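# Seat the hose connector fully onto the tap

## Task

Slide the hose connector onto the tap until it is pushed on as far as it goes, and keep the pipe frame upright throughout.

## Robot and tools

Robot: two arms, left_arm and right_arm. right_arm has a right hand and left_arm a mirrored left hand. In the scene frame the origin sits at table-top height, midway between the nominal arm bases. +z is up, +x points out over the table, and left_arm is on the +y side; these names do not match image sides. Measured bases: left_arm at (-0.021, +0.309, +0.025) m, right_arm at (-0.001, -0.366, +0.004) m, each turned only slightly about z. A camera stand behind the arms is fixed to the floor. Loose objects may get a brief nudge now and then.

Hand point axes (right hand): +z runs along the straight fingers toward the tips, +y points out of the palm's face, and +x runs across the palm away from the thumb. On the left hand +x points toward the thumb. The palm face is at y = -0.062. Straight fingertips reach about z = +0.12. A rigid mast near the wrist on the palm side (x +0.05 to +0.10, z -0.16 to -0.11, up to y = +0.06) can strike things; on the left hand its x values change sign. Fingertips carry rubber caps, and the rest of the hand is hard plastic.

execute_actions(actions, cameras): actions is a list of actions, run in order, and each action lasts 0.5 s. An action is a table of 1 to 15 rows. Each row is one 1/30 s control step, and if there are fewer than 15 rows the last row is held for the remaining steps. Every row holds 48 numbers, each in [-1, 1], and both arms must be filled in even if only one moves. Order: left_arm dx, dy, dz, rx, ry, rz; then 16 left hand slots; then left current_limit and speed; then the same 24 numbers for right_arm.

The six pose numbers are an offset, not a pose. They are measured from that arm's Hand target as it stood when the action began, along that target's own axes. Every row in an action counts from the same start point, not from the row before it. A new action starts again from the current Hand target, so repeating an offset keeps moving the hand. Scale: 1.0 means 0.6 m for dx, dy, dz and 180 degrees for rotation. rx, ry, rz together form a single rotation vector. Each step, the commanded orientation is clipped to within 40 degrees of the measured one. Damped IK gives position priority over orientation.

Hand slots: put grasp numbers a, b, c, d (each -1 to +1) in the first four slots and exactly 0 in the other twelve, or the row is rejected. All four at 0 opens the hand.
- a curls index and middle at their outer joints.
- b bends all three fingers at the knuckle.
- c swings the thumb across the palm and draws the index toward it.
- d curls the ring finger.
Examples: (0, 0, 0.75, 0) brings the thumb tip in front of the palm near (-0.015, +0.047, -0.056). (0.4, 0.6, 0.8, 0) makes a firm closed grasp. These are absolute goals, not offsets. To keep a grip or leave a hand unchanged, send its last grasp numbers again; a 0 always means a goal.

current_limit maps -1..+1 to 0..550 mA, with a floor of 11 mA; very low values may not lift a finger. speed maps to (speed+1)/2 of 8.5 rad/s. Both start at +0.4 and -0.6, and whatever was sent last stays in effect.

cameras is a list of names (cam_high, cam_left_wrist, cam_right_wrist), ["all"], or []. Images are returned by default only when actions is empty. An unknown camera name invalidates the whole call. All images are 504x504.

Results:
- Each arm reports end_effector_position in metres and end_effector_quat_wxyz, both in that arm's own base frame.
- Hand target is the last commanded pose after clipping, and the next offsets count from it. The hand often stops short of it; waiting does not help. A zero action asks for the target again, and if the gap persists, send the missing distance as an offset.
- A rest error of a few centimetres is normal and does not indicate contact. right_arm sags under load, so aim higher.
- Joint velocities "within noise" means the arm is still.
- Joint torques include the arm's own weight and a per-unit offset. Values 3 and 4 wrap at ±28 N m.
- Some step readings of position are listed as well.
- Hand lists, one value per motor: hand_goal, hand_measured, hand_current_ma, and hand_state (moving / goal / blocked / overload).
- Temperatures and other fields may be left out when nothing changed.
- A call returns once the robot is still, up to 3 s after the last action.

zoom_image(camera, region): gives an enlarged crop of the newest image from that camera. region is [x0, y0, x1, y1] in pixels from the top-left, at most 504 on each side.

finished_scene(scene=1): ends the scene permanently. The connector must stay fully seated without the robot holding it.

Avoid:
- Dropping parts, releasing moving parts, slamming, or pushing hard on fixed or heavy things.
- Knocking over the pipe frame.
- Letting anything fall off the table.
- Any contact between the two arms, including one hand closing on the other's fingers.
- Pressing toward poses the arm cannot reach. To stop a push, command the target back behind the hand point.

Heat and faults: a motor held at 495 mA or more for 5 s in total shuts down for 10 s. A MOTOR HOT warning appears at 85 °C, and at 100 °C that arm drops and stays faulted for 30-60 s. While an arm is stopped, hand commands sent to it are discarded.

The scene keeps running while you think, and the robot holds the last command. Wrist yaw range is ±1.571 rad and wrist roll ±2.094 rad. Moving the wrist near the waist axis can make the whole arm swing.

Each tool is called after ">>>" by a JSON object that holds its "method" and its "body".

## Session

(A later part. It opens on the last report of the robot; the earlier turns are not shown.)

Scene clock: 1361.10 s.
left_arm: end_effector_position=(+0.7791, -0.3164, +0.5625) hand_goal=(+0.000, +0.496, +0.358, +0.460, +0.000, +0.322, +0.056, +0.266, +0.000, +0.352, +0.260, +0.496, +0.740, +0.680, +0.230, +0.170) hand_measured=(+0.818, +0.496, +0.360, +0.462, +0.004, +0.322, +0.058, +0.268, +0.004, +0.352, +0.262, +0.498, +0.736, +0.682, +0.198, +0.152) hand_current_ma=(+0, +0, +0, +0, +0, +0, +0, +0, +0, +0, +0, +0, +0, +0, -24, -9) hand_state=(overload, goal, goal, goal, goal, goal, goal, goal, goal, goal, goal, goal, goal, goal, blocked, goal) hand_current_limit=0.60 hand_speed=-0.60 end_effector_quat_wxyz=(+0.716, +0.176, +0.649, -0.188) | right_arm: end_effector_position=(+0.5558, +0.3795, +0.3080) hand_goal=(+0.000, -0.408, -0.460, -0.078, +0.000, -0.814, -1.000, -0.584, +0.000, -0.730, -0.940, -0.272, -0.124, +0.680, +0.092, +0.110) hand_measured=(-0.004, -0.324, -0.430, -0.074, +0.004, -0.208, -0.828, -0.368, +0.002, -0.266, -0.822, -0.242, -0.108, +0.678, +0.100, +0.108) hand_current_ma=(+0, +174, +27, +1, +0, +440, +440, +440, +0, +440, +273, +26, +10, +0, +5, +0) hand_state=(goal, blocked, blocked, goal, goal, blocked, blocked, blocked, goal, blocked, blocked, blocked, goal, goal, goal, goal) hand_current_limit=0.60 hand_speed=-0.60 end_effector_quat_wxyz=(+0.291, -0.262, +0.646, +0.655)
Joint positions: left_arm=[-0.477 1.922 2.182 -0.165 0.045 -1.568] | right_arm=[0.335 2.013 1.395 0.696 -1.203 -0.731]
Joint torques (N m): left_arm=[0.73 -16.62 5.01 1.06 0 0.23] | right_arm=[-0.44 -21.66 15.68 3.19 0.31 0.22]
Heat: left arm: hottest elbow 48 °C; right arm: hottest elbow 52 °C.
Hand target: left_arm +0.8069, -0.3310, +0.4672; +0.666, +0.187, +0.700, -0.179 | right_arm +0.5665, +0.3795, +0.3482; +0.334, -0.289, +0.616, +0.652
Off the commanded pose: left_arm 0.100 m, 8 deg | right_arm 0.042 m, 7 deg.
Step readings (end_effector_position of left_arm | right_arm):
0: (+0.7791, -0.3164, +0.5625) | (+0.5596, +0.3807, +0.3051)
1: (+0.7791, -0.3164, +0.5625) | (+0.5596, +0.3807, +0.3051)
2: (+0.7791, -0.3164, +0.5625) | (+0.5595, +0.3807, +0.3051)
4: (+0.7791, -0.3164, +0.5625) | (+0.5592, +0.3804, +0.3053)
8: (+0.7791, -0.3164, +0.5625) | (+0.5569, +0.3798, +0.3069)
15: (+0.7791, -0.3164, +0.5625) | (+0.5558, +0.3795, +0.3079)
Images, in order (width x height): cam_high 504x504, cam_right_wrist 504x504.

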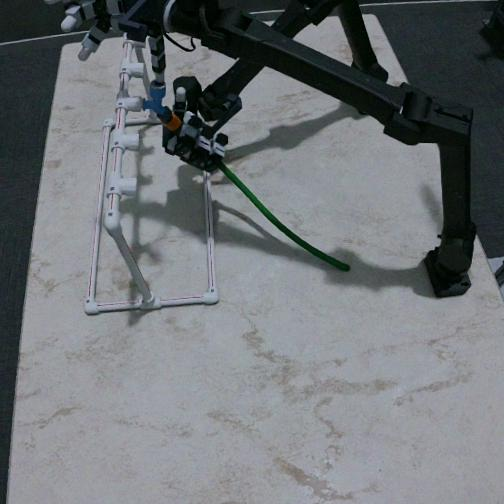

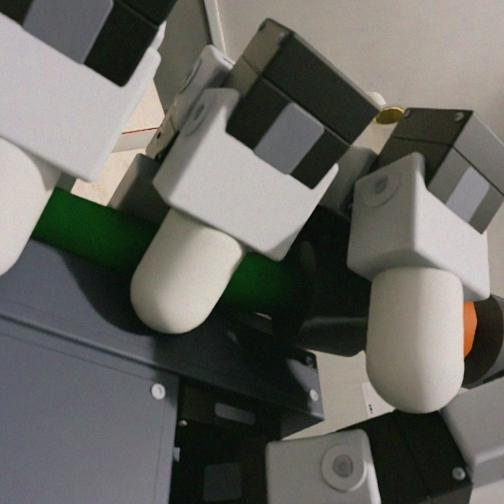

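>>> {"method": "execute_actions", "body": {"actions": [[[0,0,0.0,0,0,0,0.3,0.225,0,0.2,0,0,0,0,0,0,0,0,0,0,0,0,0.6,-0.6,-0.0115,0.0068,0.001,0,0,0,1,0.86,0.55,0.95,0,0,0,0,0,0,0,0,0,0,0,0,0.6,-0.6],[0,0,0,0,0,0,0.3,0.225,0,0.2,0,0,0,0,0,0,0,0,0,0,0,0,0.6,-0.6,-0.023,0.0137,0.002,0,0,0,1,0.86,0.55,0.95,0,0,0,0,0,0,0,0,0,0,0,0,0.6,-0.6]]], "cameras": ["cam_high", "cam_right_wrist"]}}

>>> {"method": "zoom_image", "body": {"camera": "cam_high", "region": [145, 75, 195, 125]}}

>>> {"method": "zoom_image", "body": {"camera": "cam_right_wrist", "region": [404, 280, 504, 380]}}

Scene clock: 1362.83 s.
left_arm: end_effector_position=(+0.7791, -0.3164, +0.5625) hand_goal=(+0.000, +0.496, +0.358, +0.460, +0.000, +0.322, +0.056, +0.266, +0.000, +0.352, +0.260, +0.496, +0.740, +0.680, +0.230, +0.170) hand_measured=(+0.820, +0.496, +0.360, +0.462, +0.004, +0.322, +0.058, +0.268, +0.004, +0.352, +0.262, +0.498, +0.736, +0.682, +0.198, +0.152) hand_current_ma=(+0, +0, +0, +0, +0, +0, +0, +0, +0, +0, +0, +0, +0, +0, -24, -9) hand_state=(overload, goal, goal, goal, goal, goal, goal, goal, goal, goal, goal, goal, goal, goal, blocked, goal) hand_current_limit=0.60 hand_speed=-0.60 end_effector_quat_wxyz=(+0.716, +0.176, +0.649, -0.188) | right_arm: end_effector_position=(+0.5558, +0.3795, +0.3080) hand_goal=(+0.000, -0.408, -0.460, -0.078, +0.000, -0.814, -1.000, -0.584, +0.000, -0.730, -0.940, -0.272, -0.124, +0.680, +0.092, +0.110) hand_measured=(-0.004, -0.324, -0.430, -0.074, +0.004, -0.208, -0.828, -0.368, +0.002, -0.266, -0.822, -0.242, -0.108, +0.678, +0.100, +0.108) hand_current_ma=(+0, +174, +27, +1, +0, +440, +440, +440, +0, +440, +273, +26, +10, +0, +5, +0) hand_state=(goal, blocked, blocked, goal, goal, blocked, blocked, blocked, goal, blocked, blocked, blocked, goal, goal, goal, goal) hand_current_limit=0.60 hand_speed=-0.60 end_effector_quat_wxyz=(+0.291, -0.262, +0.646, +0.655)
Joint positions: left_arm=[-0.477 1.922 2.182 -0.165 0.045 -1.568] | right_arm=[0.335 2.013 1.395 0.696 -1.203 -0.731]
Joint torques (N m): left_arm=[0.79 -16.62 5.01 1.06 0 0.23] | right_arm=[-0.44 -23.53 16.72 2.28 0.26 0.29]
Heat: left arm: hottest elbow 48 °C; right arm: hottest elbow 52 °C.
Hand target: left_arm +0.8069, -0.3310, +0.4672; +0.666, +0.187, +0.700, -0.179 | right_arm +0.5685, +0.3795, +0.3642; +0.334, -0.289, +0.616, +0.652
Off the commanded pose: left_arm 0.100 m, 8 deg | right_arm 0.058 m, 7 deg.
Step readings (end_effector_position of left_arm | right_arm):
0: (+0.7791, -0.3164, +0.5625) | (+0.5558, +0.3795, +0.3080)
1: (+0.7791, -0.3164, +0.5625) | (+0.5558, +0.3795, +0.3080)
2: (+0.7791, -0.3164, +0.5625) | (+0.5558, +0.3795, +0.3080)
4: (+0.7791, -0.3164, +0.5625) | (+0.5558, +0.3795, +0.3080)
8: (+0.7791, -0.3164, +0.5625) | (+0.5558, +0.3795, +0.3080)
15: (+0.7791, -0.3164, +0.5625) | (+0.5558, +0.3795, +0.3080)
Images, in order (width x height): cam_high 504x504, cam_right_wrist 504x504.

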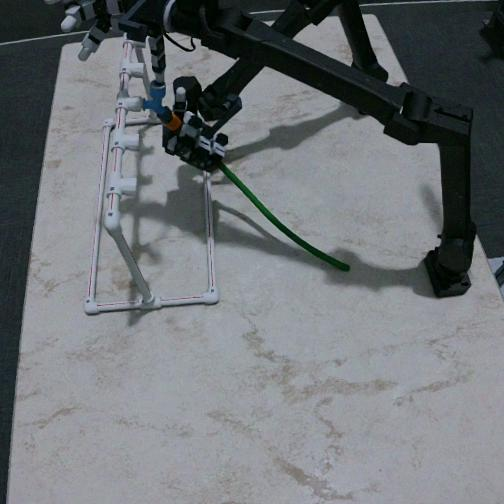

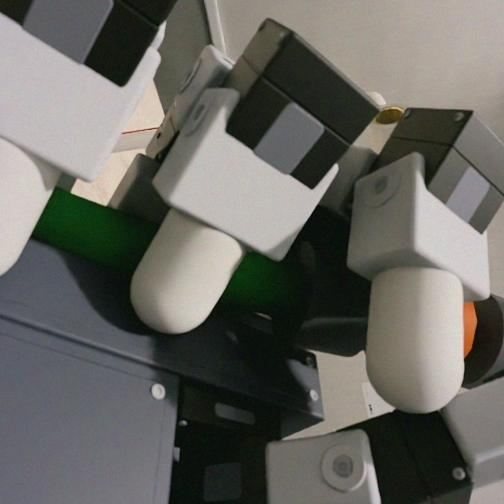

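Scaled by 10.080 from the camera's 504x504 image, which has a finer 720x720 frame.

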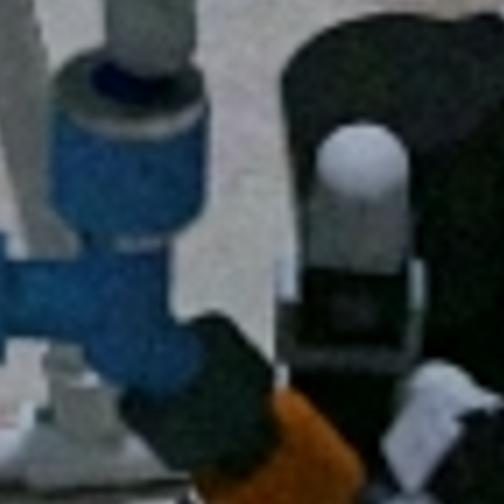

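Scaled by 5.040 from the camera's 504x504 image, which has a finer 720x720 frame.

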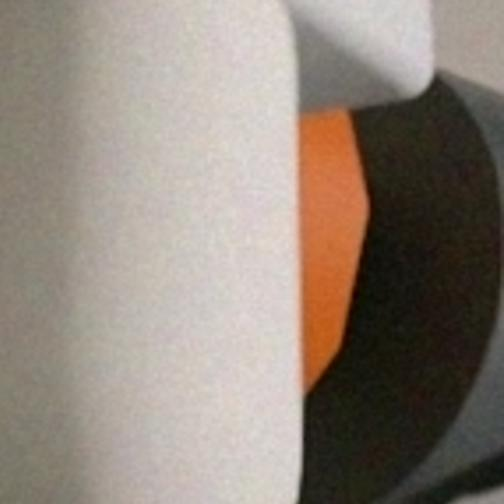

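>>> {"method": "execute_actions", "body": {"actions": [[[0,0,0.0,0,0,0,0.3,0.225,0,0.2,0,0,0,0,0,0,0,0,0,0,0,0,0.6,-0.6,-0.0115,0.0068,0.001,0,0,0,1,0.86,0.55,0.95,0,0,0,0,0,0,0,0,0,0,0,0,0.6,-0.6],[0,0,0,0,0,0,0.3,0.225,0,0.2,0,0,0,0,0,0,0,0,0,0,0,0,0.6,-0.6,-0.023,0.0137,0.002,0,0,0,1,0.86,0.55,0.95,0,0,0,0,0,0,0,0,0,0,0,0,0.6,-0.6]],[[0,0,0.0,0,0,0,0.3,0.225,0,0.2,0,0,0,0,0,0,0,0,0,0,0,0,0.6,-0.6,-0.0115,0.0068,0.001,0,0,0,1,0.86,0.55,0.95,0,0,0,0,0,0,0,0,0,0,0,0,0.6,-0.6],[0,0,0,0,0,0,0.3,0.225,0,0.2,0,0,0,0,0,0,0,0,0,0,0,0,0.6,-0.6,-0.023,0.0137,0.002,0,0,0,1,0.86,0.55,0.95,0,0,0,0,0,0,0,0,0,0,0,0,0.6,-0.6]]], "cameras": ["cam_high", "cam_right_wrist"]}}

>>> {"method": "zoom_image", "body": {"camera": "cam_high", "region": [145, 75, 195, 125]}}

>>> {"method": "zoom_image", "body": {"camera": "cam_right_wrist", "region": [404, 280, 504, 380]}}

Scene clock: 1364.83 s.
left_arm: end_effector_position=(+0.7791, -0.3162, +0.5630) hand_goal=(+0.000, +0.496, +0.358, +0.460, +0.000, +0.322, +0.056, +0.266, +0.000, +0.352, +0.260, +0.496, +0.740, +0.680, +0.230, +0.170) hand_measured=(+0.822, +0.496, +0.360, +0.462, +0.004, +0.322, +0.058, +0.268, +0.004, +0.352, +0.262, +0.498, +0.726, +0.682, +0.194, +0.148) hand_current_ma=(+0, +0, +0, +0, +0, +0, +0, +0, +0, +0, +0, +0, -3, +0, -32, -12) hand_state=(overload, goal, goal, goal, goal, goal, goal, goal, goal, goal, goal, goal, goal, goal, blocked, blocked) hand_current_limit=0.60 hand_speed=-0.60 end_effector_quat_wxyz=(+0.717, +0.178, +0.648, -0.186) | right_arm: end_effector_position=(+0.5608, +0.3806, +0.3096) hand_goal=(+0.000, -0.408, -0.460, -0.078, +0.000, -0.814, -1.000, -0.584, +0.000, -0.730, -0.940, -0.272, -0.124, +0.680, +0.092, +0.110) hand_measured=(-0.004, -0.324, -0.430, -0.074, +0.004, -0.208, -0.828, -0.368, +0.002, -0.266, -0.822, -0.242, -0.108, +0.678, +0.100, +0.108) hand_current_ma=(+0, +174, +27, +1, +0, +440, +440, +440, +0, +440, +273, +26, +10, +0, +5, +0) hand_state=(goal, blocked, blocked, goal, goal, blocked, blocked, blocked, goal, blocked, blocked, blocked, goal, goal, goal, goal) hand_current_limit=0.60 hand_speed=-0.60 end_effector_quat_wxyz=(+0.277, -0.255, +0.654, +0.656)
Joint positions: left_arm=[-0.477 1.922 2.181 -0.163 0.045 -1.561] | right_arm=[0.333 2.013 1.41 0.647 -1.21 -0.731]
Joint torques (N m): left_arm=[0.85 -16.62 5.19 0.98 -0.01 0.18] | right_arm=[-0.67 -26.87 18.03 1.8 0.39 0.33]
Heat: left arm: hottest elbow 48 °C; right arm: hottest elbow 53 °C.
Hand target: left_arm +0.8069, -0.3310, +0.4674; +0.666, +0.188, +0.700, -0.179 | right_arm +0.5724, +0.3794, +0.3962; +0.334, -0.289, +0.616, +0.652
Off the commanded pose: left_arm 0.101 m, 8 deg | right_arm 0.087 m, 9 deg.
Step readings (end_effector_position of left_arm | right_arm):
0: (+0.7791, -0.3164, +0.5625) | (+0.5558, +0.3795, +0.3080)
1: (+0.7791, -0.3164, +0.5625) | (+0.5558, +0.3795, +0.3080)
2: (+0.7791, -0.3164, +0.5625) | (+0.5558, +0.3795, +0.3080)
4: (+0.7791, -0.3164, +0.5625) | (+0.5559, +0.3795, +0.3078)
8: (+0.7791, -0.3164, +0.5625) | (+0.5565, +0.3798, +0.3079)
15: (+0.7791, -0.3164, +0.5625) | (+0.5567, +0.3799, +0.3080)
16: (+0.7791, -0.3164, +0.5625) | (+0.5567, +0.3799, +0.3080)
17: (+0.7791, -0.3164, +0.5625) | (+0.5568, +0.3800, +0.3079)
19: (+0.7791, -0.3164, +0.5625) | (+0.5577, +0.3800, +0.3081)
23: (+0.7791, -0.3163, +0.5628) | (+0.5596, +0.3804, +0.3092)
30: (+0.7791, -0.3162, +0.5630) | (+0.5607, +0.3805, +0.3095)
Images, in order (width x height): cam_high 504x504, cam_right_wrist 504x504.

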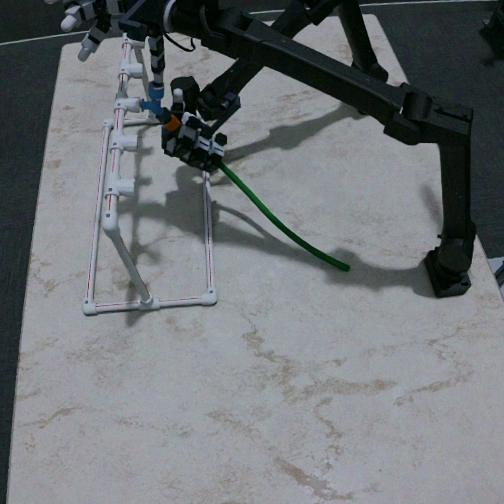

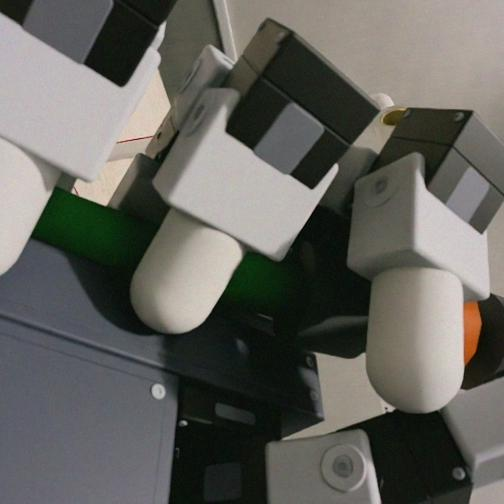

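Scaled by 10.080 from the camera's 504x504 image, which has a finer 720x720 frame.

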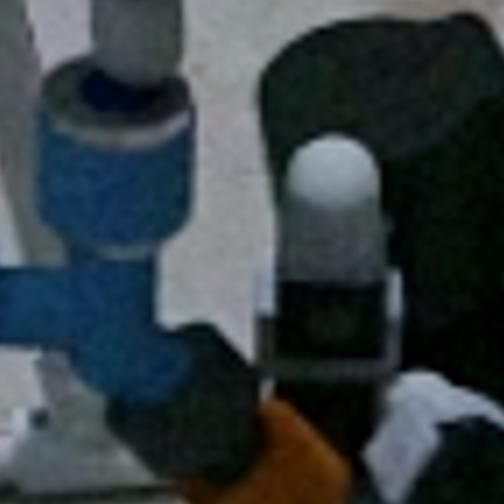

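Scaled by 5.040 from the camera's 504x504 image, which has a finer 720x720 frame.

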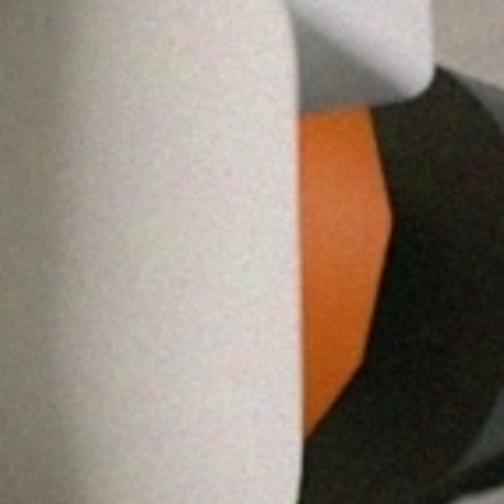

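>>> {"method": "execute_actions", "body": {"actions": [[[0,0,0.0,0,0,0,0.3,0.225,0,0.2,0,0,0,0,0,0,0,0,0,0,0,0,0.6,-0.6,0.002,0.0026,0,-0.0026,-0.0023,-0.0086,1,0.86,0.55,0.95,0,0,0,0,0,0,0,0,0,0,0,0,0.6,-0.6],[0,0,0,0,0,0,0.3,0.225,0,0.2,0,0,0,0,0,0,0,0,0,0,0,0,0.6,-0.6,0.004,0.0053,0,-0.0052,-0.0045,-0.0172,1,0.86,0.55,0.95,0,0,0,0,0,0,0,0,0,0,0,0,0.6,-0.6],[0,0,0,0,0,0,0.3,0.225,0,0.2,0,0,0,0,0,0,0,0,0,0,0,0,0.6,-0.6,0.006,0.008,0,-0.0077,-0.0068,-0.0258,1,0.86,0.55,0.95,0,0,0,0,0,0,0,0,0,0,0,0,0.6,-0.6]]], "cameras": ["cam_high", "cam_right_wrist"]}}

>>> {"method": "zoom_image", "body": {"camera": "cam_high", "region": [145, 75, 195, 125]}}

>>> {"method": "zoom_image", "body": {"camera": "cam_right_wrist", "region": [404, 280, 504, 380]}}

Scene clock: 1366.93 s.
left_arm: end_effector_position=(+0.7791, -0.3162, +0.5631) hand_goal=(+0.000, +0.496, +0.358, +0.460, +0.000, +0.322, +0.056, +0.266, +0.000, +0.352, +0.260, +0.496, +0.740, +0.680, +0.230, +0.170) hand_measured=(+0.824, +0.496, +0.360, +0.462, +0.004, +0.322, +0.058, +0.268, +0.004, +0.352, +0.262, +0.498, +0.724, +0.682, +0.192, +0.148) hand_current_ma=(+0, +0, +0, +0, +0, +0, +0, +0, +0, +0, +0, +0, -4, +0, -33, -13) hand_state=(overload, goal, goal, goal, goal, goal, goal, goal, goal, goal, goal, goal, goal, goal, blocked, blocked) hand_current_limit=0.60 hand_speed=-0.60 end_effector_quat_wxyz=(+0.717, +0.178, +0.648, -0.186) | right_arm: end_effector_position=(+0.5598, +0.3801, +0.3114) hand_goal=(+0.000, -0.408, -0.460, -0.078, +0.000, -0.814, -1.000, -0.584, +0.000, -0.730, -0.940, -0.272, -0.124, +0.680, +0.092, +0.110) hand_measured=(-0.004, -0.324, -0.430, -0.074, +0.004, -0.208, -0.828, -0.368, +0.002, -0.266, -0.822, -0.242, -0.108, +0.678, +0.100, +0.108) hand_current_ma=(+0, +174, +27, +1, +0, +440, +440, +440, +0, +440, +273, +26, +10, +0, +5, +0) hand_state=(goal, blocked, blocked, goal, goal, blocked, blocked, blocked, goal, blocked, blocked, blocked, goal, goal, goal, goal) hand_current_limit=0.60 hand_speed=-0.60 end_effector_quat_wxyz=(+0.285, -0.259, +0.649, +0.656)
Joint positions: left_arm=[-0.477 1.922 2.181 -0.163 0.045 -1.56] | right_arm=[0.333 2.013 1.41 0.665 -1.207 -0.731]
Joint torques (N m): left_arm=[0.85 -16.56 5.19 0.96 -0.02 0.14] | right_arm=[-0.32 -25.52 18.36 4.41 0.45 0.2]
Heat: left arm: hottest elbow 48 °C; right arm: hottest elbow 53 °C.
Hand target: left_arm +0.8069, -0.3310, +0.4674; +0.666, +0.187, +0.700, -0.179 | right_arm +0.5664, +0.3796, +0.3963; +0.363, -0.311, +0.593, +0.648
Off the commanded pose: left_arm 0.101 m, 8 deg | right_arm 0.085 m, 13 deg.
Step readings (end_effector_position of left_arm | right_arm):
0: (+0.7791, -0.3162, +0.5630) | (+0.5609, +0.3806, +0.3095)
1: (+0.7791, -0.3162, +0.5630) | (+0.5609, +0.3806, +0.3095)
2: (+0.7791, -0.3162, +0.5630) | (+0.5609, +0.3806, +0.3095)
4: (+0.7791, -0.3162, +0.5630) | (+0.5607, +0.3805, +0.3098)
8: (+0.7791, -0.3162, +0.5631) | (+0.5597, +0.3802, +0.3109)
15: (+0.7791, -0.3162, +0.5631) | (+0.5598, +0.3802, +0.3113)
Images, in order (width x height): cam_high 504x504, cam_right_wrist 504x504.

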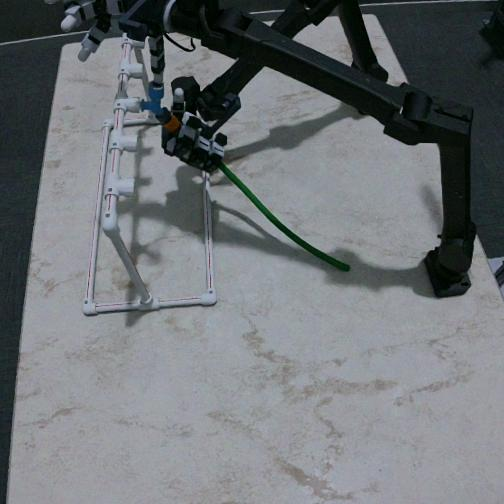

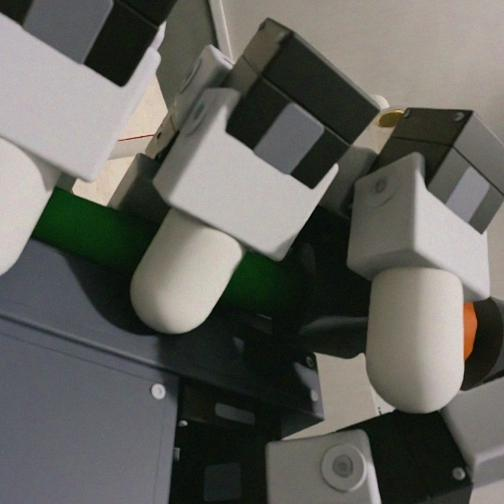

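Scaled by 10.080 from the camera's 504x504 image, which has a finer 720x720 frame.

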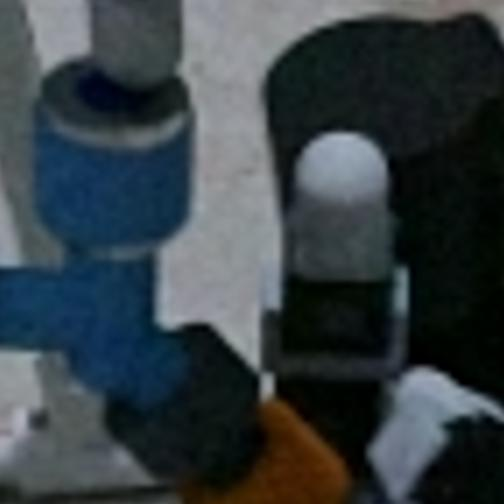

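Scaled by 5.040 from the camera's 504x504 image, which has a finer 720x720 frame.

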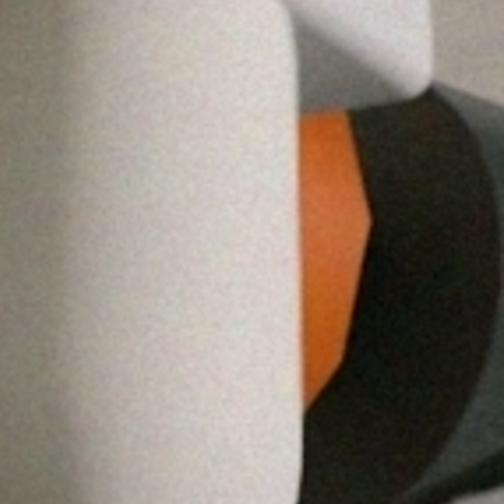

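>>> {"method": "execute_actions", "body": {"actions": [[[0,0,0.0,0,0,0,0.3,0.225,0,0.2,0,0,0,0,0,0,0,0,0,0,0,0,0.6,-0.6,-0.0098,0.0093,0.0013,-0.0014,-0.0013,-0.0046,1,0.86,0.55,0.95,0,0,0,0,0,0,0,0,0,0,0,0,0.6,-0.6],[0,0,0,0,0,0,0.3,0.225,0,0.2,0,0,0,0,0,0,0,0,0,0,0,0,0.6,-0.6,-0.0195,0.0187,0.0027,-0.0027,-0.0025,-0.0092,1,0.86,0.55,0.95,0,0,0,0,0,0,0,0,0,0,0,0,0.6,-0.6]]], "cameras": ["cam_high", "cam_right_wrist"]}}

>>> {"method": "zoom_image", "body": {"camera": "cam_high", "region": [145, 75, 195, 125]}}

>>> {"method": "zoom_image", "body": {"camera": "cam_right_wrist", "region": [404, 280, 504, 380]}}

Scene clock: 1368.30 s.
left_arm: end_effector_position=(+0.7791, -0.3162, +0.5632) hand_goal=(+0.000, +0.496, +0.358, +0.460, +0.000, +0.322, +0.056, +0.266, +0.000, +0.352, +0.260, +0.496, +0.740, +0.680, +0.230, +0.170) hand_measured=(+0.824, +0.496, +0.360, +0.462, +0.004, +0.322, +0.058, +0.268, +0.004, +0.352, +0.262, +0.498, +0.722, +0.682, +0.192, +0.148) hand_current_ma=(+0, +0, +0, +0, +0, +0, +0, +0, +0, +0, +0, +0, -4, +0, -34, -13) hand_state=(overload, goal, goal, goal, goal, goal, goal, goal, goal, goal, goal, goal, goal, goal, blocked, blocked) hand_current_limit=0.60 hand_speed=-0.60 end_effector_quat_wxyz=(+0.717, +0.179, +0.648, -0.185) | right_arm: end_effector_position=(+0.5600, +0.3801, +0.3118) hand_goal=(+0.000, -0.408, -0.460, -0.078, +0.000, -0.814, -1.000, -0.584, +0.000, -0.730, -0.940, -0.272, -0.124, +0.680, +0.092, +0.110) hand_measured=(-0.004, -0.324, -0.430, -0.074, +0.004, -0.208, -0.828, -0.368, +0.002, -0.266, -0.822, -0.242, -0.108, +0.678, +0.100, +0.108) hand_current_ma=(+0, +174, +27, +1, +0, +440, +440, +440, +0, +440, +273, +26, +10, +0, +5, +0) hand_state=(goal, blocked, blocked, goal, goal, blocked, blocked, blocked, goal, blocked, blocked, blocked, goal, goal, goal, goal) hand_current_limit=0.60 hand_speed=-0.60 end_effector_quat_wxyz=(+0.286, -0.259, +0.649, +0.656)
Joint positions: left_arm=[-0.477 1.922 2.181 -0.163 0.045 -1.559] | right_arm=[0.333 2.013 1.41 0.669 -1.205 -0.73]
Joint torques (N m): left_arm=[0.79 -16.56 5.19 0.96 -0.03 0.14] | right_arm=[-0.26 -27.4 18.96 4.52 0.45 0.18]
Heat: left arm: hottest elbow 48 °C; right arm: hottest elbow 53 °C.
Hand target: left_arm +0.8069, -0.3310, +0.4674; +0.666, +0.188, +0.700, -0.179 | right_arm +0.5634, +0.3796, +0.4123; +0.374, -0.318, +0.584, +0.647
Off the commanded pose: left_arm 0.101 m, 8 deg | right_arm 0.101 m, 14 deg.
Step readings (end_effector_position of left_arm | right_arm):
0: (+0.7791, -0.3162, +0.5631) | (+0.5598, +0.3801, +0.3114)
1: (+0.7791, -0.3162, +0.5631) | (+0.5598, +0.3802, +0.3114)
2: (+0.7791, -0.3162, +0.5631) | (+0.5598, +0.3802, +0.3114)
4: (+0.7791, -0.3162, +0.5631) | (+0.5598, +0.3801, +0.3115)
8: (+0.7791, -0.3162, +0.5632) | (+0.5600, +0.3801, +0.3117)
15: (+0.7791, -0.3162, +0.5632) | (+0.5600, +0.3801, +0.3118)
Images, in order (width x height): cam_high 504x504, cam_right_wrist 504x504.

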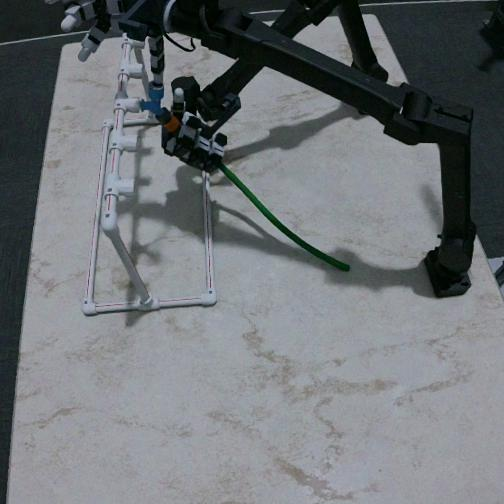

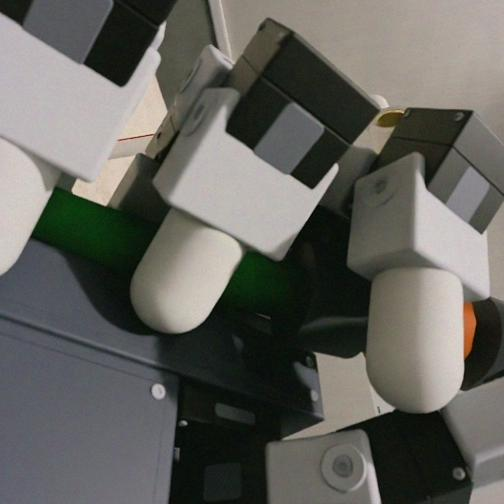

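Scaled by 10.080 from the camera's 504x504 image, which has a finer 720x720 frame.

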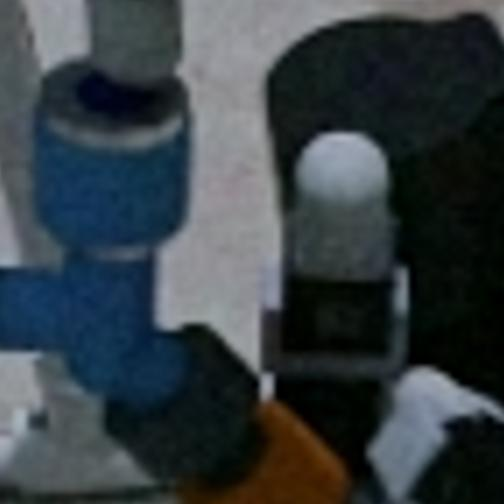

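Scaled by 5.040 from the camera's 504x504 image, which has a finer 720x720 frame.

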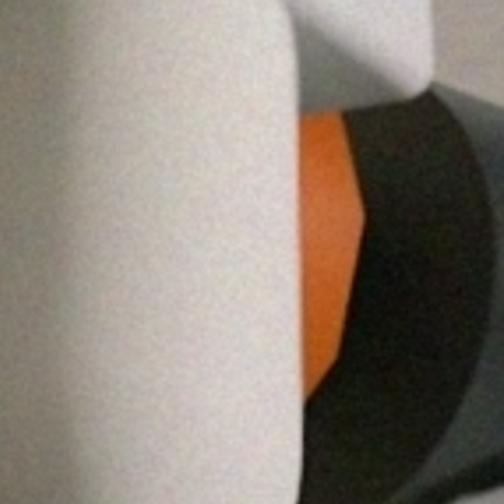

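>>> {"method": "execute_actions", "body": {"actions": [[[0,0,0.0,0,0,0,0.3,0.225,0,0.2,0,0,0,0,0,0,0,0,0,0,0,0,0.6,-0.6,-0.0098,0.0093,0.0013,-0.0014,-0.0013,-0.0046,1,0.86,0.55,0.95,0,0,0,0,0,0,0,0,0,0,0,0,0.6,-0.6],[0,0,0,0,0,0,0.3,0.225,0,0.2,0,0,0,0,0,0,0,0,0,0,0,0,0.6,-0.6,-0.0195,0.0187,0.0027,-0.0027,-0.0025,-0.0092,1,0.86,0.55,0.95,0,0,0,0,0,0,0,0,0,0,0,0,0.6,-0.6]],[[0,0,0.0,0,0,0,0.3,0.225,0,0.2,0,0,0,0,0,0,0,0,0,0,0,0,0.6,-0.6,-0.0098,0.0093,0.0013,-0.0014,-0.0013,-0.0046,1,0.86,0.55,0.95,0,0,0,0,0,0,0,0,0,0,0,0,0.6,-0.6],[0,0,0,0,0,0,0.3,0.225,0,0.2,0,0,0,0,0,0,0,0,0,0,0,0,0.6,-0.6,-0.0195,0.0187,0.0027,-0.0027,-0.0025,-0.0092,1,0.86,0.55,0.95,0,0,0,0,0,0,0,0,0,0,0,0,0.6,-0.6]]], "cameras": ["cam_high", "cam_right_wrist"]}}

>>> {"method": "zoom_image", "body": {"camera": "cam_high", "region": [145, 75, 195, 125]}}

>>> {"method": "zoom_image", "body": {"camera": "cam_right_wrist", "region": [404, 280, 504, 380]}}

Scene clock: 1370.30 s.
left_arm: end_effector_position=(+0.7791, -0.3161, +0.5633) hand_goal=(+0.000, +0.496, +0.358, +0.460, +0.000, +0.322, +0.056, +0.266, +0.000, +0.352, +0.260, +0.496, +0.740, +0.680, +0.230, +0.170) hand_measured=(+0.826, +0.496, +0.360, +0.462, +0.004, +0.322, +0.058, +0.268, +0.004, +0.352, +0.262, +0.498, +0.720, +0.682, +0.190, +0.146) hand_current_ma=(+0, +0, +0, +0, +0, +0, +0, +0, +0, +0, +0, +0, -6, +0, -38, -14) hand_state=(overload, goal, goal, goal, goal, goal, goal, goal, goal, goal, goal, goal, goal, goal, blocked, blocked) hand_current_limit=0.60 hand_speed=-0.60 end_effector_quat_wxyz=(+0.717, +0.179, +0.648, -0.185) | right_arm: end_effector_position=(+0.5604, +0.3800, +0.3127) hand_goal=(+0.000, -0.408, -0.460, -0.078, +0.000, -0.814, -1.000, -0.584, +0.000, -0.730, -0.940, -0.272, -0.124, +0.680, +0.092, +0.110) hand_measured=(-0.004, -0.324, -0.430, -0.074, +0.004, -0.208, -0.828, -0.370, +0.002, -0.266, -0.822, -0.242, -0.108, +0.678, +0.100, +0.108) hand_current_ma=(+0, +174, +27, +1, +0, +440, +440, +440, +0, +440, +273, +26, +10, +0, +5, +0) hand_state=(goal, blocked, blocked, goal, goal, blocked, blocked, blocked, goal, blocked, blocked, blocked, goal, goal, goal, goal) hand_current_limit=0.60 hand_speed=-0.60 end_effector_quat_wxyz=(+0.288, -0.258, +0.648, +0.656)
Joint positions: left_arm=[-0.477 1.922 2.181 -0.163 0.045 -1.558] | right_arm=[0.333 2.013 1.41 0.676 -1.202 -0.724]
Joint torques (N m): left_arm=[0.79 -16.56 5.23 0.98 -0.03 0.12] | right_arm=[0.03 -30.51 19.79 4.92 0.47 0.12]
Heat: left arm: hottest elbow 47 °C; right arm: hottest elbow 53 °C.
Hand target: left_arm +0.8069, -0.3310, +0.4674; +0.666, +0.188, +0.700, -0.179 | right_arm +0.5560, +0.3792, +0.4440; +0.394, -0.333, +0.566, +0.643
Off the commanded pose: left_arm 0.101 m, 8 deg | right_arm 0.131 m, 18 deg.
Step readings (end_effector_position of left_arm | right_arm):
0: (+0.7791, -0.3162, +0.5632) | (+0.5600, +0.3801, +0.3118)
1: (+0.7791, -0.3162, +0.5632) | (+0.5600, +0.3801, +0.3118)
2: (+0.7791, -0.3162, +0.5632) | (+0.5600, +0.3801, +0.3118)
4: (+0.7791, -0.3162, +0.5632) | (+0.5599, +0.3801, +0.3120)
8: (+0.7791, -0.3162, +0.5632) | (+0.5600, +0.3801, +0.3121)
15: (+0.7791, -0.3162, +0.5632) | (+0.5601, +0.3801, +0.3122)
16: (+0.7791, -0.3162, +0.5632) | (+0.5600, +0.3801, +0.3122)
17: (+0.7791, -0.3162, +0.5632) | (+0.5600, +0.3800, +0.3123)
19: (+0.7791, -0.3162, +0.5632) | (+0.5600, +0.3800, +0.3124)
23: (+0.7791, -0.3162, +0.5633) | (+0.5602, +0.3800, +0.3126)
30: (+0.7791, -0.3161, +0.5633) | (+0.5604, +0.3800, +0.3127)
Images, in order (width x height): cam_high 504x504, cam_right_wrist 504x504.

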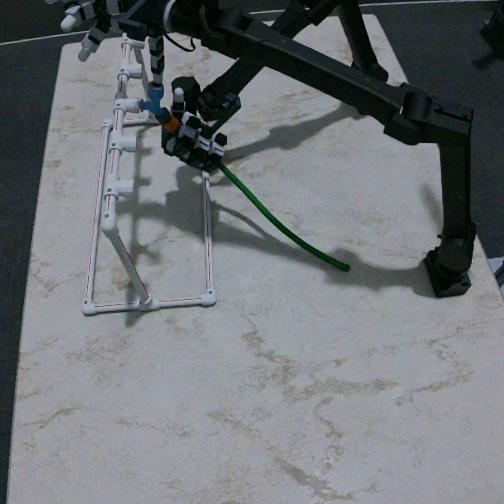

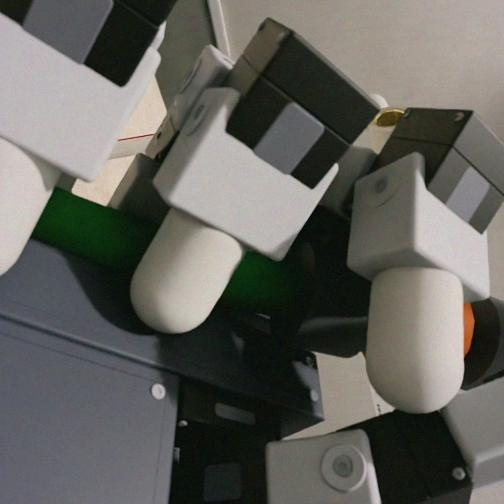

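Scaled by 10.080 from the camera's 504x504 image, which has a finer 720x720 frame.

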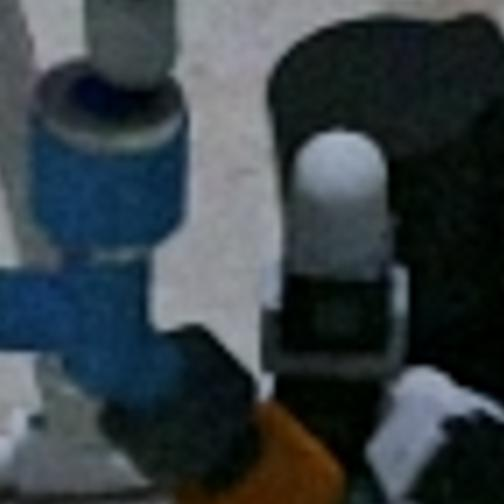

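Scaled by 5.040 from the camera's 504x504 image, which has a finer 720x720 frame.

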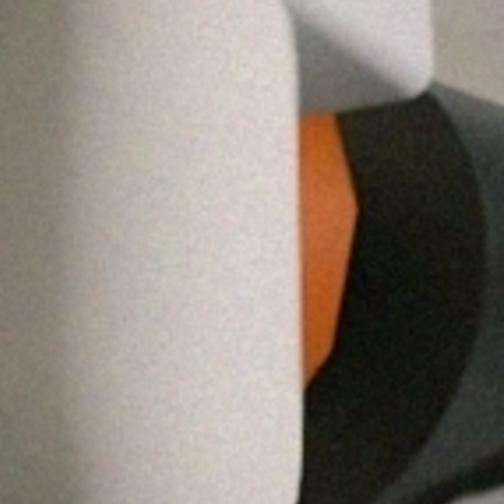

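>>> {"method": "execute_actions", "body": {"actions": [[[0,0,0.0,0,0,0,0.3,0.225,0,0.2,0,0,0,0,0,0,0,0,0,0,0,0,0.6,-0.6,0,0,0,0.003,0.0027,0.0102,1,0.86,0.55,0.95,0,0,0,0,0,0,0,0,0,0,0,0,0.6,-0.6],[0,0,0,0,0,0,0.3,0.225,0,0.2,0,0,0,0,0,0,0,0,0,0,0,0,0.6,-0.6,0,0,0,0.006,0.0054,0.0205,1,0.86,0.55,0.95,0,0,0,0,0,0,0,0,0,0,0,0,0.6,-0.6]]], "cameras": ["cam_high", "cam_right_wrist"]}}

>>> {"method": "zoom_image", "body": {"camera": "cam_high", "region": [145, 75, 195, 125]}}

>>> {"method": "zoom_image", "body": {"camera": "cam_right_wrist", "region": [404, 280, 504, 380]}}

Scene clock: 1375.00 s.
left_arm: end_effector_position=(+0.7791, -0.3161, +0.5633) hand_goal=(+0.000, +0.496, +0.358, +0.460, +0.000, +0.322, +0.056, +0.266, +0.000, +0.352, +0.260, +0.496, +0.740, +0.680, +0.230, +0.170) hand_measured=(+0.826, +0.496, +0.360, +0.462, +0.004, +0.322, +0.058, +0.268, +0.004, +0.352, +0.262, +0.498, +0.720, +0.682, +0.190, +0.146) hand_current_ma=(+0, +0, +0, +0, +0, +0, +0, +0, +0, +0, +0, +0, -6, +0, -40, -15) hand_state=(overload, goal, goal, goal, goal, goal, goal, goal, goal, goal, goal, goal, blocked, goal, blocked, blocked) hand_current_limit=0.60 hand_speed=-0.60 end_effector_quat_wxyz=(+0.717, +0.179, +0.648, -0.185) | right_arm: end_effector_position=(+0.5610, +0.3803, +0.3125) hand_goal=(+0.000, -0.408, -0.460, -0.078, +0.000, -0.814, -1.000, -0.584, +0.000, -0.730, -0.940, -0.272, -0.124, +0.680, +0.092, +0.110) hand_measured=(-0.004, -0.324, -0.430, -0.074, +0.004, -0.208, -0.828, -0.370, +0.002, -0.266, -0.822, -0.242, -0.108, +0.678, +0.100, +0.108) hand_current_ma=(+0, +174, +27, +1, +0, +440, +440, +440, +0, +440, +273, +26, +10, +0, +5, +0) hand_state=(goal, blocked, blocked, goal, goal, blocked, blocked, blocked, goal, blocked, blocked, blocked, goal, goal, goal, goal) hand_current_limit=0.60 hand_speed=-0.60 end_effector_quat_wxyz=(+0.284, -0.255, +0.650, +0.657)
Joint positions: left_arm=[-0.477 1.922 2.181 -0.163 0.045 -1.557] | right_arm=[0.334 2.013 1.41 0.671 -1.202 -0.719]
Joint torques (N m): left_arm=[0.85 -16.56 5.2 0.96 -0.03 0.11] | right_arm=[-0.03 -32.26 18.39 2.74 0.47 0.19]
Heat: left arm: hottest elbow 47 °C; right arm: hottest elbow 53 °C.
Hand target: left_arm +0.8069, -0.3310, +0.4674; +0.666, +0.188, +0.700, -0.179 | right_arm +0.5558, +0.3794, +0.4440; +0.371, -0.316, +0.586, +0.647
Off the commanded pose: left_arm 0.101 m, 8 deg | right_arm 0.132 m, 14 deg.
Step readings (end_effector_position of left_arm | right_arm):
0: (+0.7791, -0.3161, +0.5633) | (+0.5604, +0.3800, +0.3127)
1: (+0.7791, -0.3161, +0.5633) | (+0.5604, +0.3800, +0.3128)
2: (+0.7791, -0.3161, +0.5633) | (+0.5604, +0.3800, +0.3128)
4: (+0.7791, -0.3161, +0.5633) | (+0.5604, +0.3802, +0.3128)
8: (+0.7791, -0.3161, +0.5633) | (+0.5608, +0.3803, +0.3127)
15: (+0.7791, -0.3161, +0.5633) | (+0.5610, +0.3803, +0.3125)
Images, in order (width x height): cam_high 504x504, cam_right_wrist 504x504.

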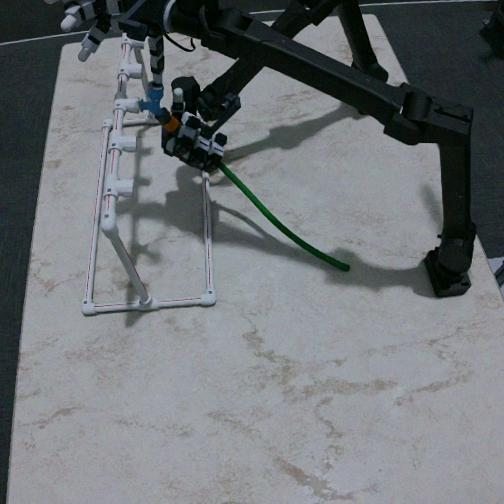

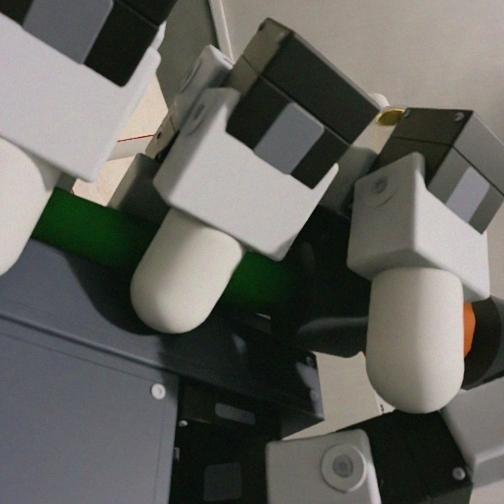

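Scaled by 10.080 from the camera's 504x504 image, which has a finer 720x720 frame.

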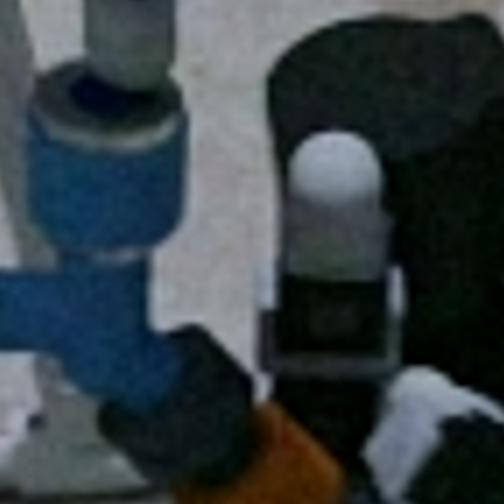

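Scaled by 5.040 from the camera's 504x504 image, which has a finer 720x720 frame.

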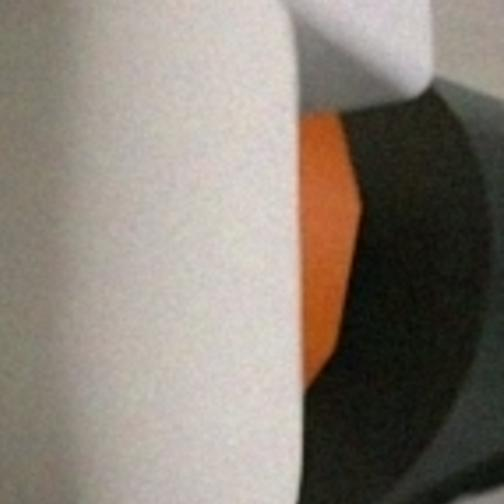

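>>> {"method": "execute_actions", "body": {"actions": [[[0,0,0.0,0,0,0,0.3,0.225,0,0.2,0,0,0,0,0,0,0,0,0,0,0,0,0.6,-0.6,0.032,-0.025,-0.004,0.003,0.003,0.01,1,0.86,0.55,0.95,0,0,0,0,0,0,0,0,0,0,0,0,0.6,-0.6],[0,0,0,0,0,0,0.3,0.225,0,0.2,0,0,0,0,0,0,0,0,0,0,0,0,0.6,-0.6,0.065,-0.05,-0.008,0.0065,0.006,0.0205,1,0.86,0.55,0.95,0,0,0,0,0,0,0,0,0,0,0,0,0.6,-0.6],[0,0,0,0,0,0,0.3,0.225,0,0.2,0,0,0,0,0,0,0,0,0,0,0,0,0.6,-0.6,0.097,-0.074,-0.012,0.01,0.009,0.031,1,0.86,0.55,0.95,0,0,0,0,0,0,0,0,0,0,0,0,0.6,-0.6],[0,0,0,0,0,0,0.3,0.225,0,0.2,0,0,0,0,0,0,0,0,0,0,0,0,0.6,-0.6,0.129,-0.098,-0.0165,0.0129,0.0118,0.0409,1,0.86,0.55,0.95,0,0,0,0,0,0,0,0,0,0,0,0,0.6,-0.6]]], "cameras": ["cam_high", "cam_right_wrist"]}}

>>> {"method": "zoom_image", "body": {"camera": "cam_high", "region": [145, 75, 195, 125]}}

>>> {"method": "zoom_image", "body": {"camera": "cam_right_wrist", "region": [404, 280, 504, 380]}}

Scene clock: 1380.03 s.
left_arm: end_effector_position=(+0.7791, -0.3161, +0.5633) hand_goal=(+0.000, +0.496, +0.358, +0.460, +0.000, +0.322, +0.056, +0.266, +0.000, +0.352, +0.260, +0.496, +0.740, +0.680, +0.230, +0.170) hand_measured=(+0.826, +0.496, +0.360, +0.462, +0.004, +0.322, +0.058, +0.268, +0.004, +0.352, +0.262, +0.498, +0.720, +0.682, +0.190, +0.146) hand_current_ma=(+0, +0, +0, +0, +0, +0, +0, +0, +0, +0, +0, +0, -6, +0, -40, -15) hand_state=(overload, goal, goal, goal, goal, goal, goal, goal, goal, goal, goal, goal, blocked, goal, blocked, blocked) hand_current_limit=0.60 hand_speed=-0.60 end_effector_quat_wxyz=(+0.717, +0.179, +0.648, -0.185) | right_arm: end_effector_position=(+0.5615, +0.3805, +0.3108) hand_goal=(+0.000, -0.408, -0.460, -0.078, +0.000, -0.814, -1.000, -0.584, +0.000, -0.730, -0.940, -0.272, -0.124, +0.680, +0.092, +0.110) hand_measured=(-0.004, -0.324, -0.430, -0.074, +0.004, -0.208, -0.828, -0.370, +0.002, -0.266, -0.822, -0.242, -0.108, +0.678, +0.100, +0.108) hand_current_ma=(+0, +174, +27, +1, +0, +440, +440, +440, +0, +440, +273, +26, +10, +0, +5, +0) hand_state=(goal, blocked, blocked, goal, goal, blocked, blocked, blocked, goal, blocked, blocked, blocked, goal, goal, goal, goal) hand_current_limit=0.60 hand_speed=-0.60 end_effector_quat_wxyz=(+0.283, -0.254, +0.651, +0.657)
Joint positions: left_arm=[-0.477 1.922 2.181 -0.163 0.045 -1.557] | right_arm=[0.334 2.015 1.41 0.671 -1.202 -0.719]
Joint torques (N m): left_arm=[0.79 -16.56 5.22 0.96 -0.03 0.11] | right_arm=[-0.21 -22.59 13.82 3.06 0.32 0.05]
Heat: left arm: hottest elbow 46 °C; right arm: hottest elbow 53 °C.
Hand target: left_arm +0.8069, -0.3310, +0.4674; +0.666, +0.188, +0.700, -0.179 | right_arm +0.5651, +0.3803, +0.3468; +0.325, -0.282, +0.625, +0.652
Off the commanded pose: left_arm 0.101 m, 8 deg | right_arm 0.036 m, 6 deg.
Step readings (end_effector_position of left_arm | right_arm):
0: (+0.7791, -0.3161, +0.5633) | (+0.5610, +0.3803, +0.3125)
1: (+0.7791, -0.3161, +0.5633) | (+0.5610, +0.3803, +0.3125)
2: (+0.7791, -0.3161, +0.5633) | (+0.5610, +0.3803, +0.3125)
4: (+0.7791, -0.3161, +0.5633) | (+0.5610, +0.3803, +0.3125)
8: (+0.7791, -0.3161, +0.5633) | (+0.5614, +0.3805, +0.3113)
15: (+0.7791, -0.3161, +0.5633) | (+0.5615, +0.3805, +0.3108)
Images, in order (width x height): cam_high 504x504, cam_right_wrist 504x504.

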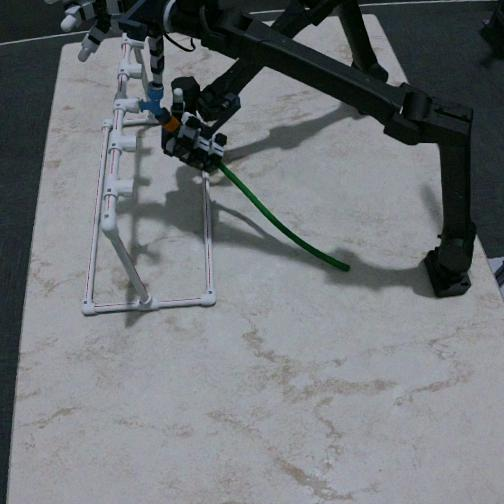

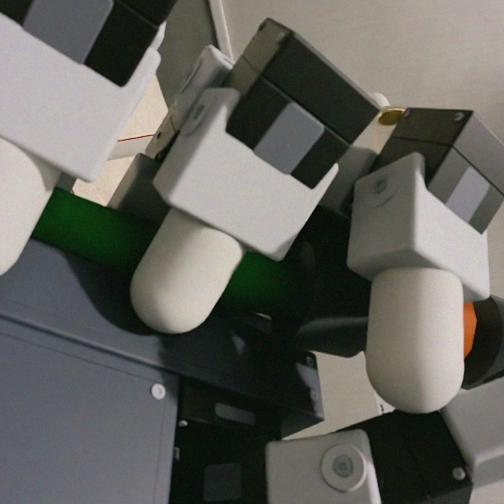

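Scaled by 10.080 from the camera's 504x504 image, which has a finer 720x720 frame.

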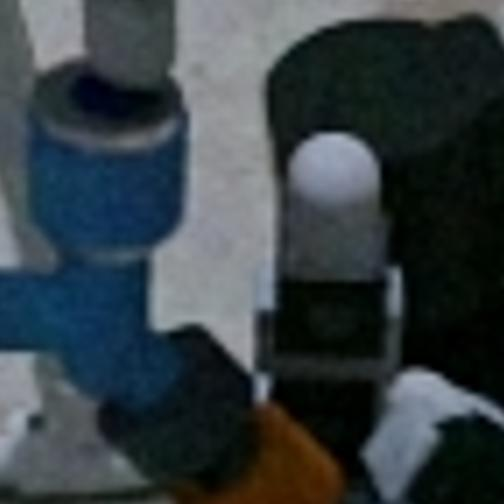

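Scaled by 5.040 from the camera's 504x504 image, which has a finer 720x720 frame.

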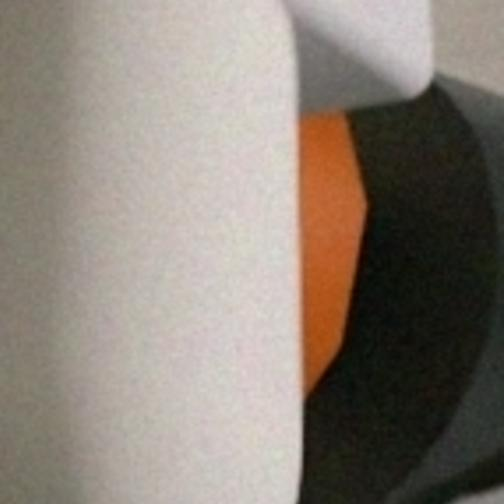

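>>> {"method": "zoom_image", "body": {"camera": "cam_right_wrist", "region": [444, 280, 504, 380]}}

>>> {"method": "zoom_image", "body": {"camera": "cam_right_wrist", "region": [364, 260, 504, 460]}}

Scaled by 5.040 from the camera's 504x504 image, which has a finer 720x720 frame.

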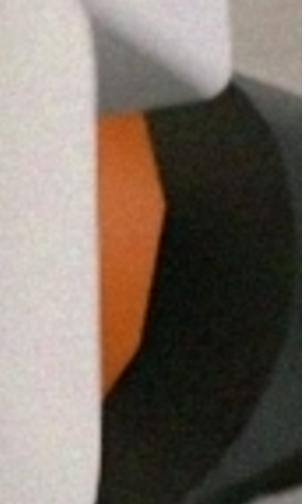

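Scaled by 2.520 from the camera's 504x504 image, which has a finer 720x720 frame.

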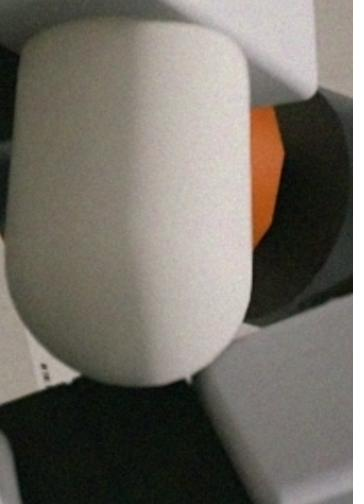

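>>> {"method": "execute_actions", "body": {"actions": [[[0,0,0.0,0,0,0,0.3,0.225,0,0.2,0,0,0,0,0,0,0,0,0,0,0,0,0.6,-0.6,-0.0105,0.0085,-0.004,-0.0014,-0.0013,-0.0046,1,0.86,0.55,0.95,0,0,0,0,0,0,0,0,0,0,0,0,0.6,-0.6],[0,0,0,0,0,0,0.3,0.225,0,0.2,0,0,0,0,0,0,0,0,0,0,0,0,0.6,-0.6,-0.021,0.017,-0.008,-0.0027,-0.0025,-0.0092,1,0.86,0.55,0.95,0,0,0,0,0,0,0,0,0,0,0,0,0.6,-0.6]]], "cameras": ["cam_right_wrist"]}}

>>> {"method": "zoom_image", "body": {"camera": "cam_right_wrist", "region": [404, 280, 504, 380]}}

Scene clock: 1387.70 s.
left_arm: end_effector_position=(+0.7791, -0.3161, +0.5633) hand_goal=(+0.000, +0.496, +0.358, +0.460, +0.000, +0.322, +0.056, +0.266, +0.000, +0.352, +0.260, +0.496, +0.740, +0.680, +0.230, +0.170) hand_measured=(+0.826, +0.496, +0.360, +0.462, +0.004, +0.322, +0.058, +0.268, +0.004, +0.352, +0.262, +0.498, +0.720, +0.682, +0.190, +0.146) hand_current_ma=(+0, +0, +0, +0, +0, +0, +0, +0, +0, +0, +0, +0, -6, +0, -40, -15) hand_state=(overload, goal, goal, goal, goal, goal, goal, goal, goal, goal, goal, goal, blocked, goal, blocked, blocked) hand_current_limit=0.60 hand_speed=-0.60 end_effector_quat_wxyz=(+0.717, +0.179, +0.648, -0.185) | right_arm: end_effector_position=(+0.5612, +0.3804, +0.3108) hand_goal=(+0.000, -0.408, -0.460, -0.078, +0.000, -0.814, -1.000, -0.584, +0.000, -0.730, -0.940, -0.272, -0.124, +0.680, +0.092, +0.110) hand_measured=(-0.004, -0.324, -0.430, -0.074, +0.004, -0.208, -0.828, -0.370, +0.002, -0.266, -0.822, -0.242, -0.108, +0.678, +0.100, +0.108) hand_current_ma=(+0, +174, +27, +1, +0, +440, +440, +440, +0, +440, +273, +26, +10, +0, +5, +0) hand_state=(goal, blocked, blocked, goal, goal, blocked, blocked, blocked, goal, blocked, blocked, blocked, goal, goal, goal, goal) hand_current_limit=0.60 hand_speed=-0.60 end_effector_quat_wxyz=(+0.282, -0.255, +0.651, +0.657)
Joint positions: left_arm=[-0.477 1.922 2.181 -0.163 0.045 -1.557] | right_arm=[0.334 2.015 1.41 0.671 -1.204 -0.719]
Joint torques (N m): left_arm=[0.79 -16.56 5.22 0.96 -0.03 0.12] | right_arm=[-0.79 -24.18 14.68 3.29 0.05 0.07]
Heat: left arm: hottest elbow 46 °C; right arm: hottest elbow 53 °C.
Hand target: left_arm +0.8069, -0.3310, +0.4674; +0.666, +0.188, +0.700, -0.179 | right_arm +0.5649, +0.3745, +0.3627; +0.335, -0.290, +0.616, +0.651
Off the commanded pose: left_arm 0.101 m, 8 deg | right_arm 0.052 m, 8 deg.
Step readings (end_effector_position of left_arm | right_arm):
0: (+0.7791, -0.3161, +0.5633) | (+0.5615, +0.3805, +0.3108)
1: (+0.7791, -0.3161, +0.5633) | (+0.5615, +0.3805, +0.3108)
2: (+0.7791, -0.3161, +0.5633) | (+0.5615, +0.3805, +0.3108)
4: (+0.7791, -0.3161, +0.5633) | (+0.5613, +0.3805, +0.3108)
8: (+0.7791, -0.3161, +0.5633) | (+0.5612, +0.3804, +0.3108)
15: (+0.7791, -0.3161, +0.5633) | (+0.5612, +0.3804, +0.3108)
Images, in order (width x height): cam_right_wrist 504x504.

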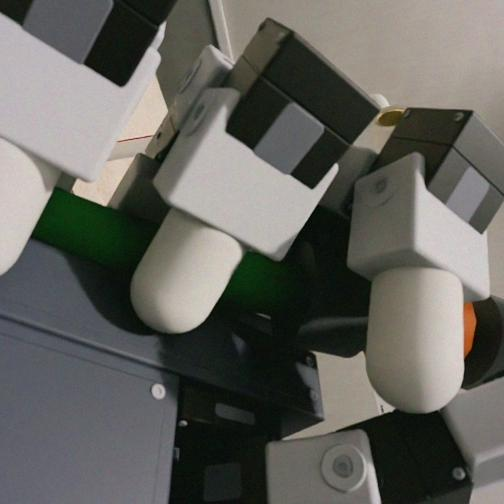

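Scaled by 5.040 from the camera's 504x504 image, which has a finer 720x720 frame.

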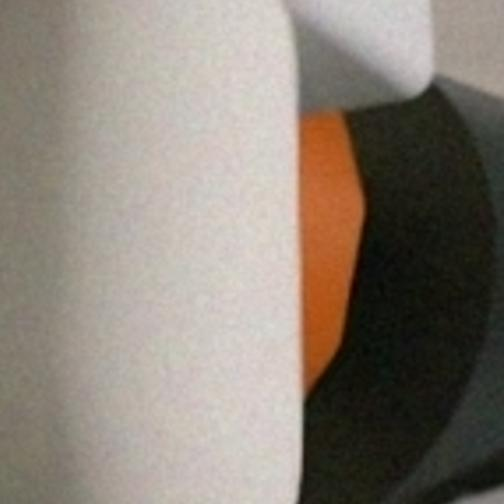

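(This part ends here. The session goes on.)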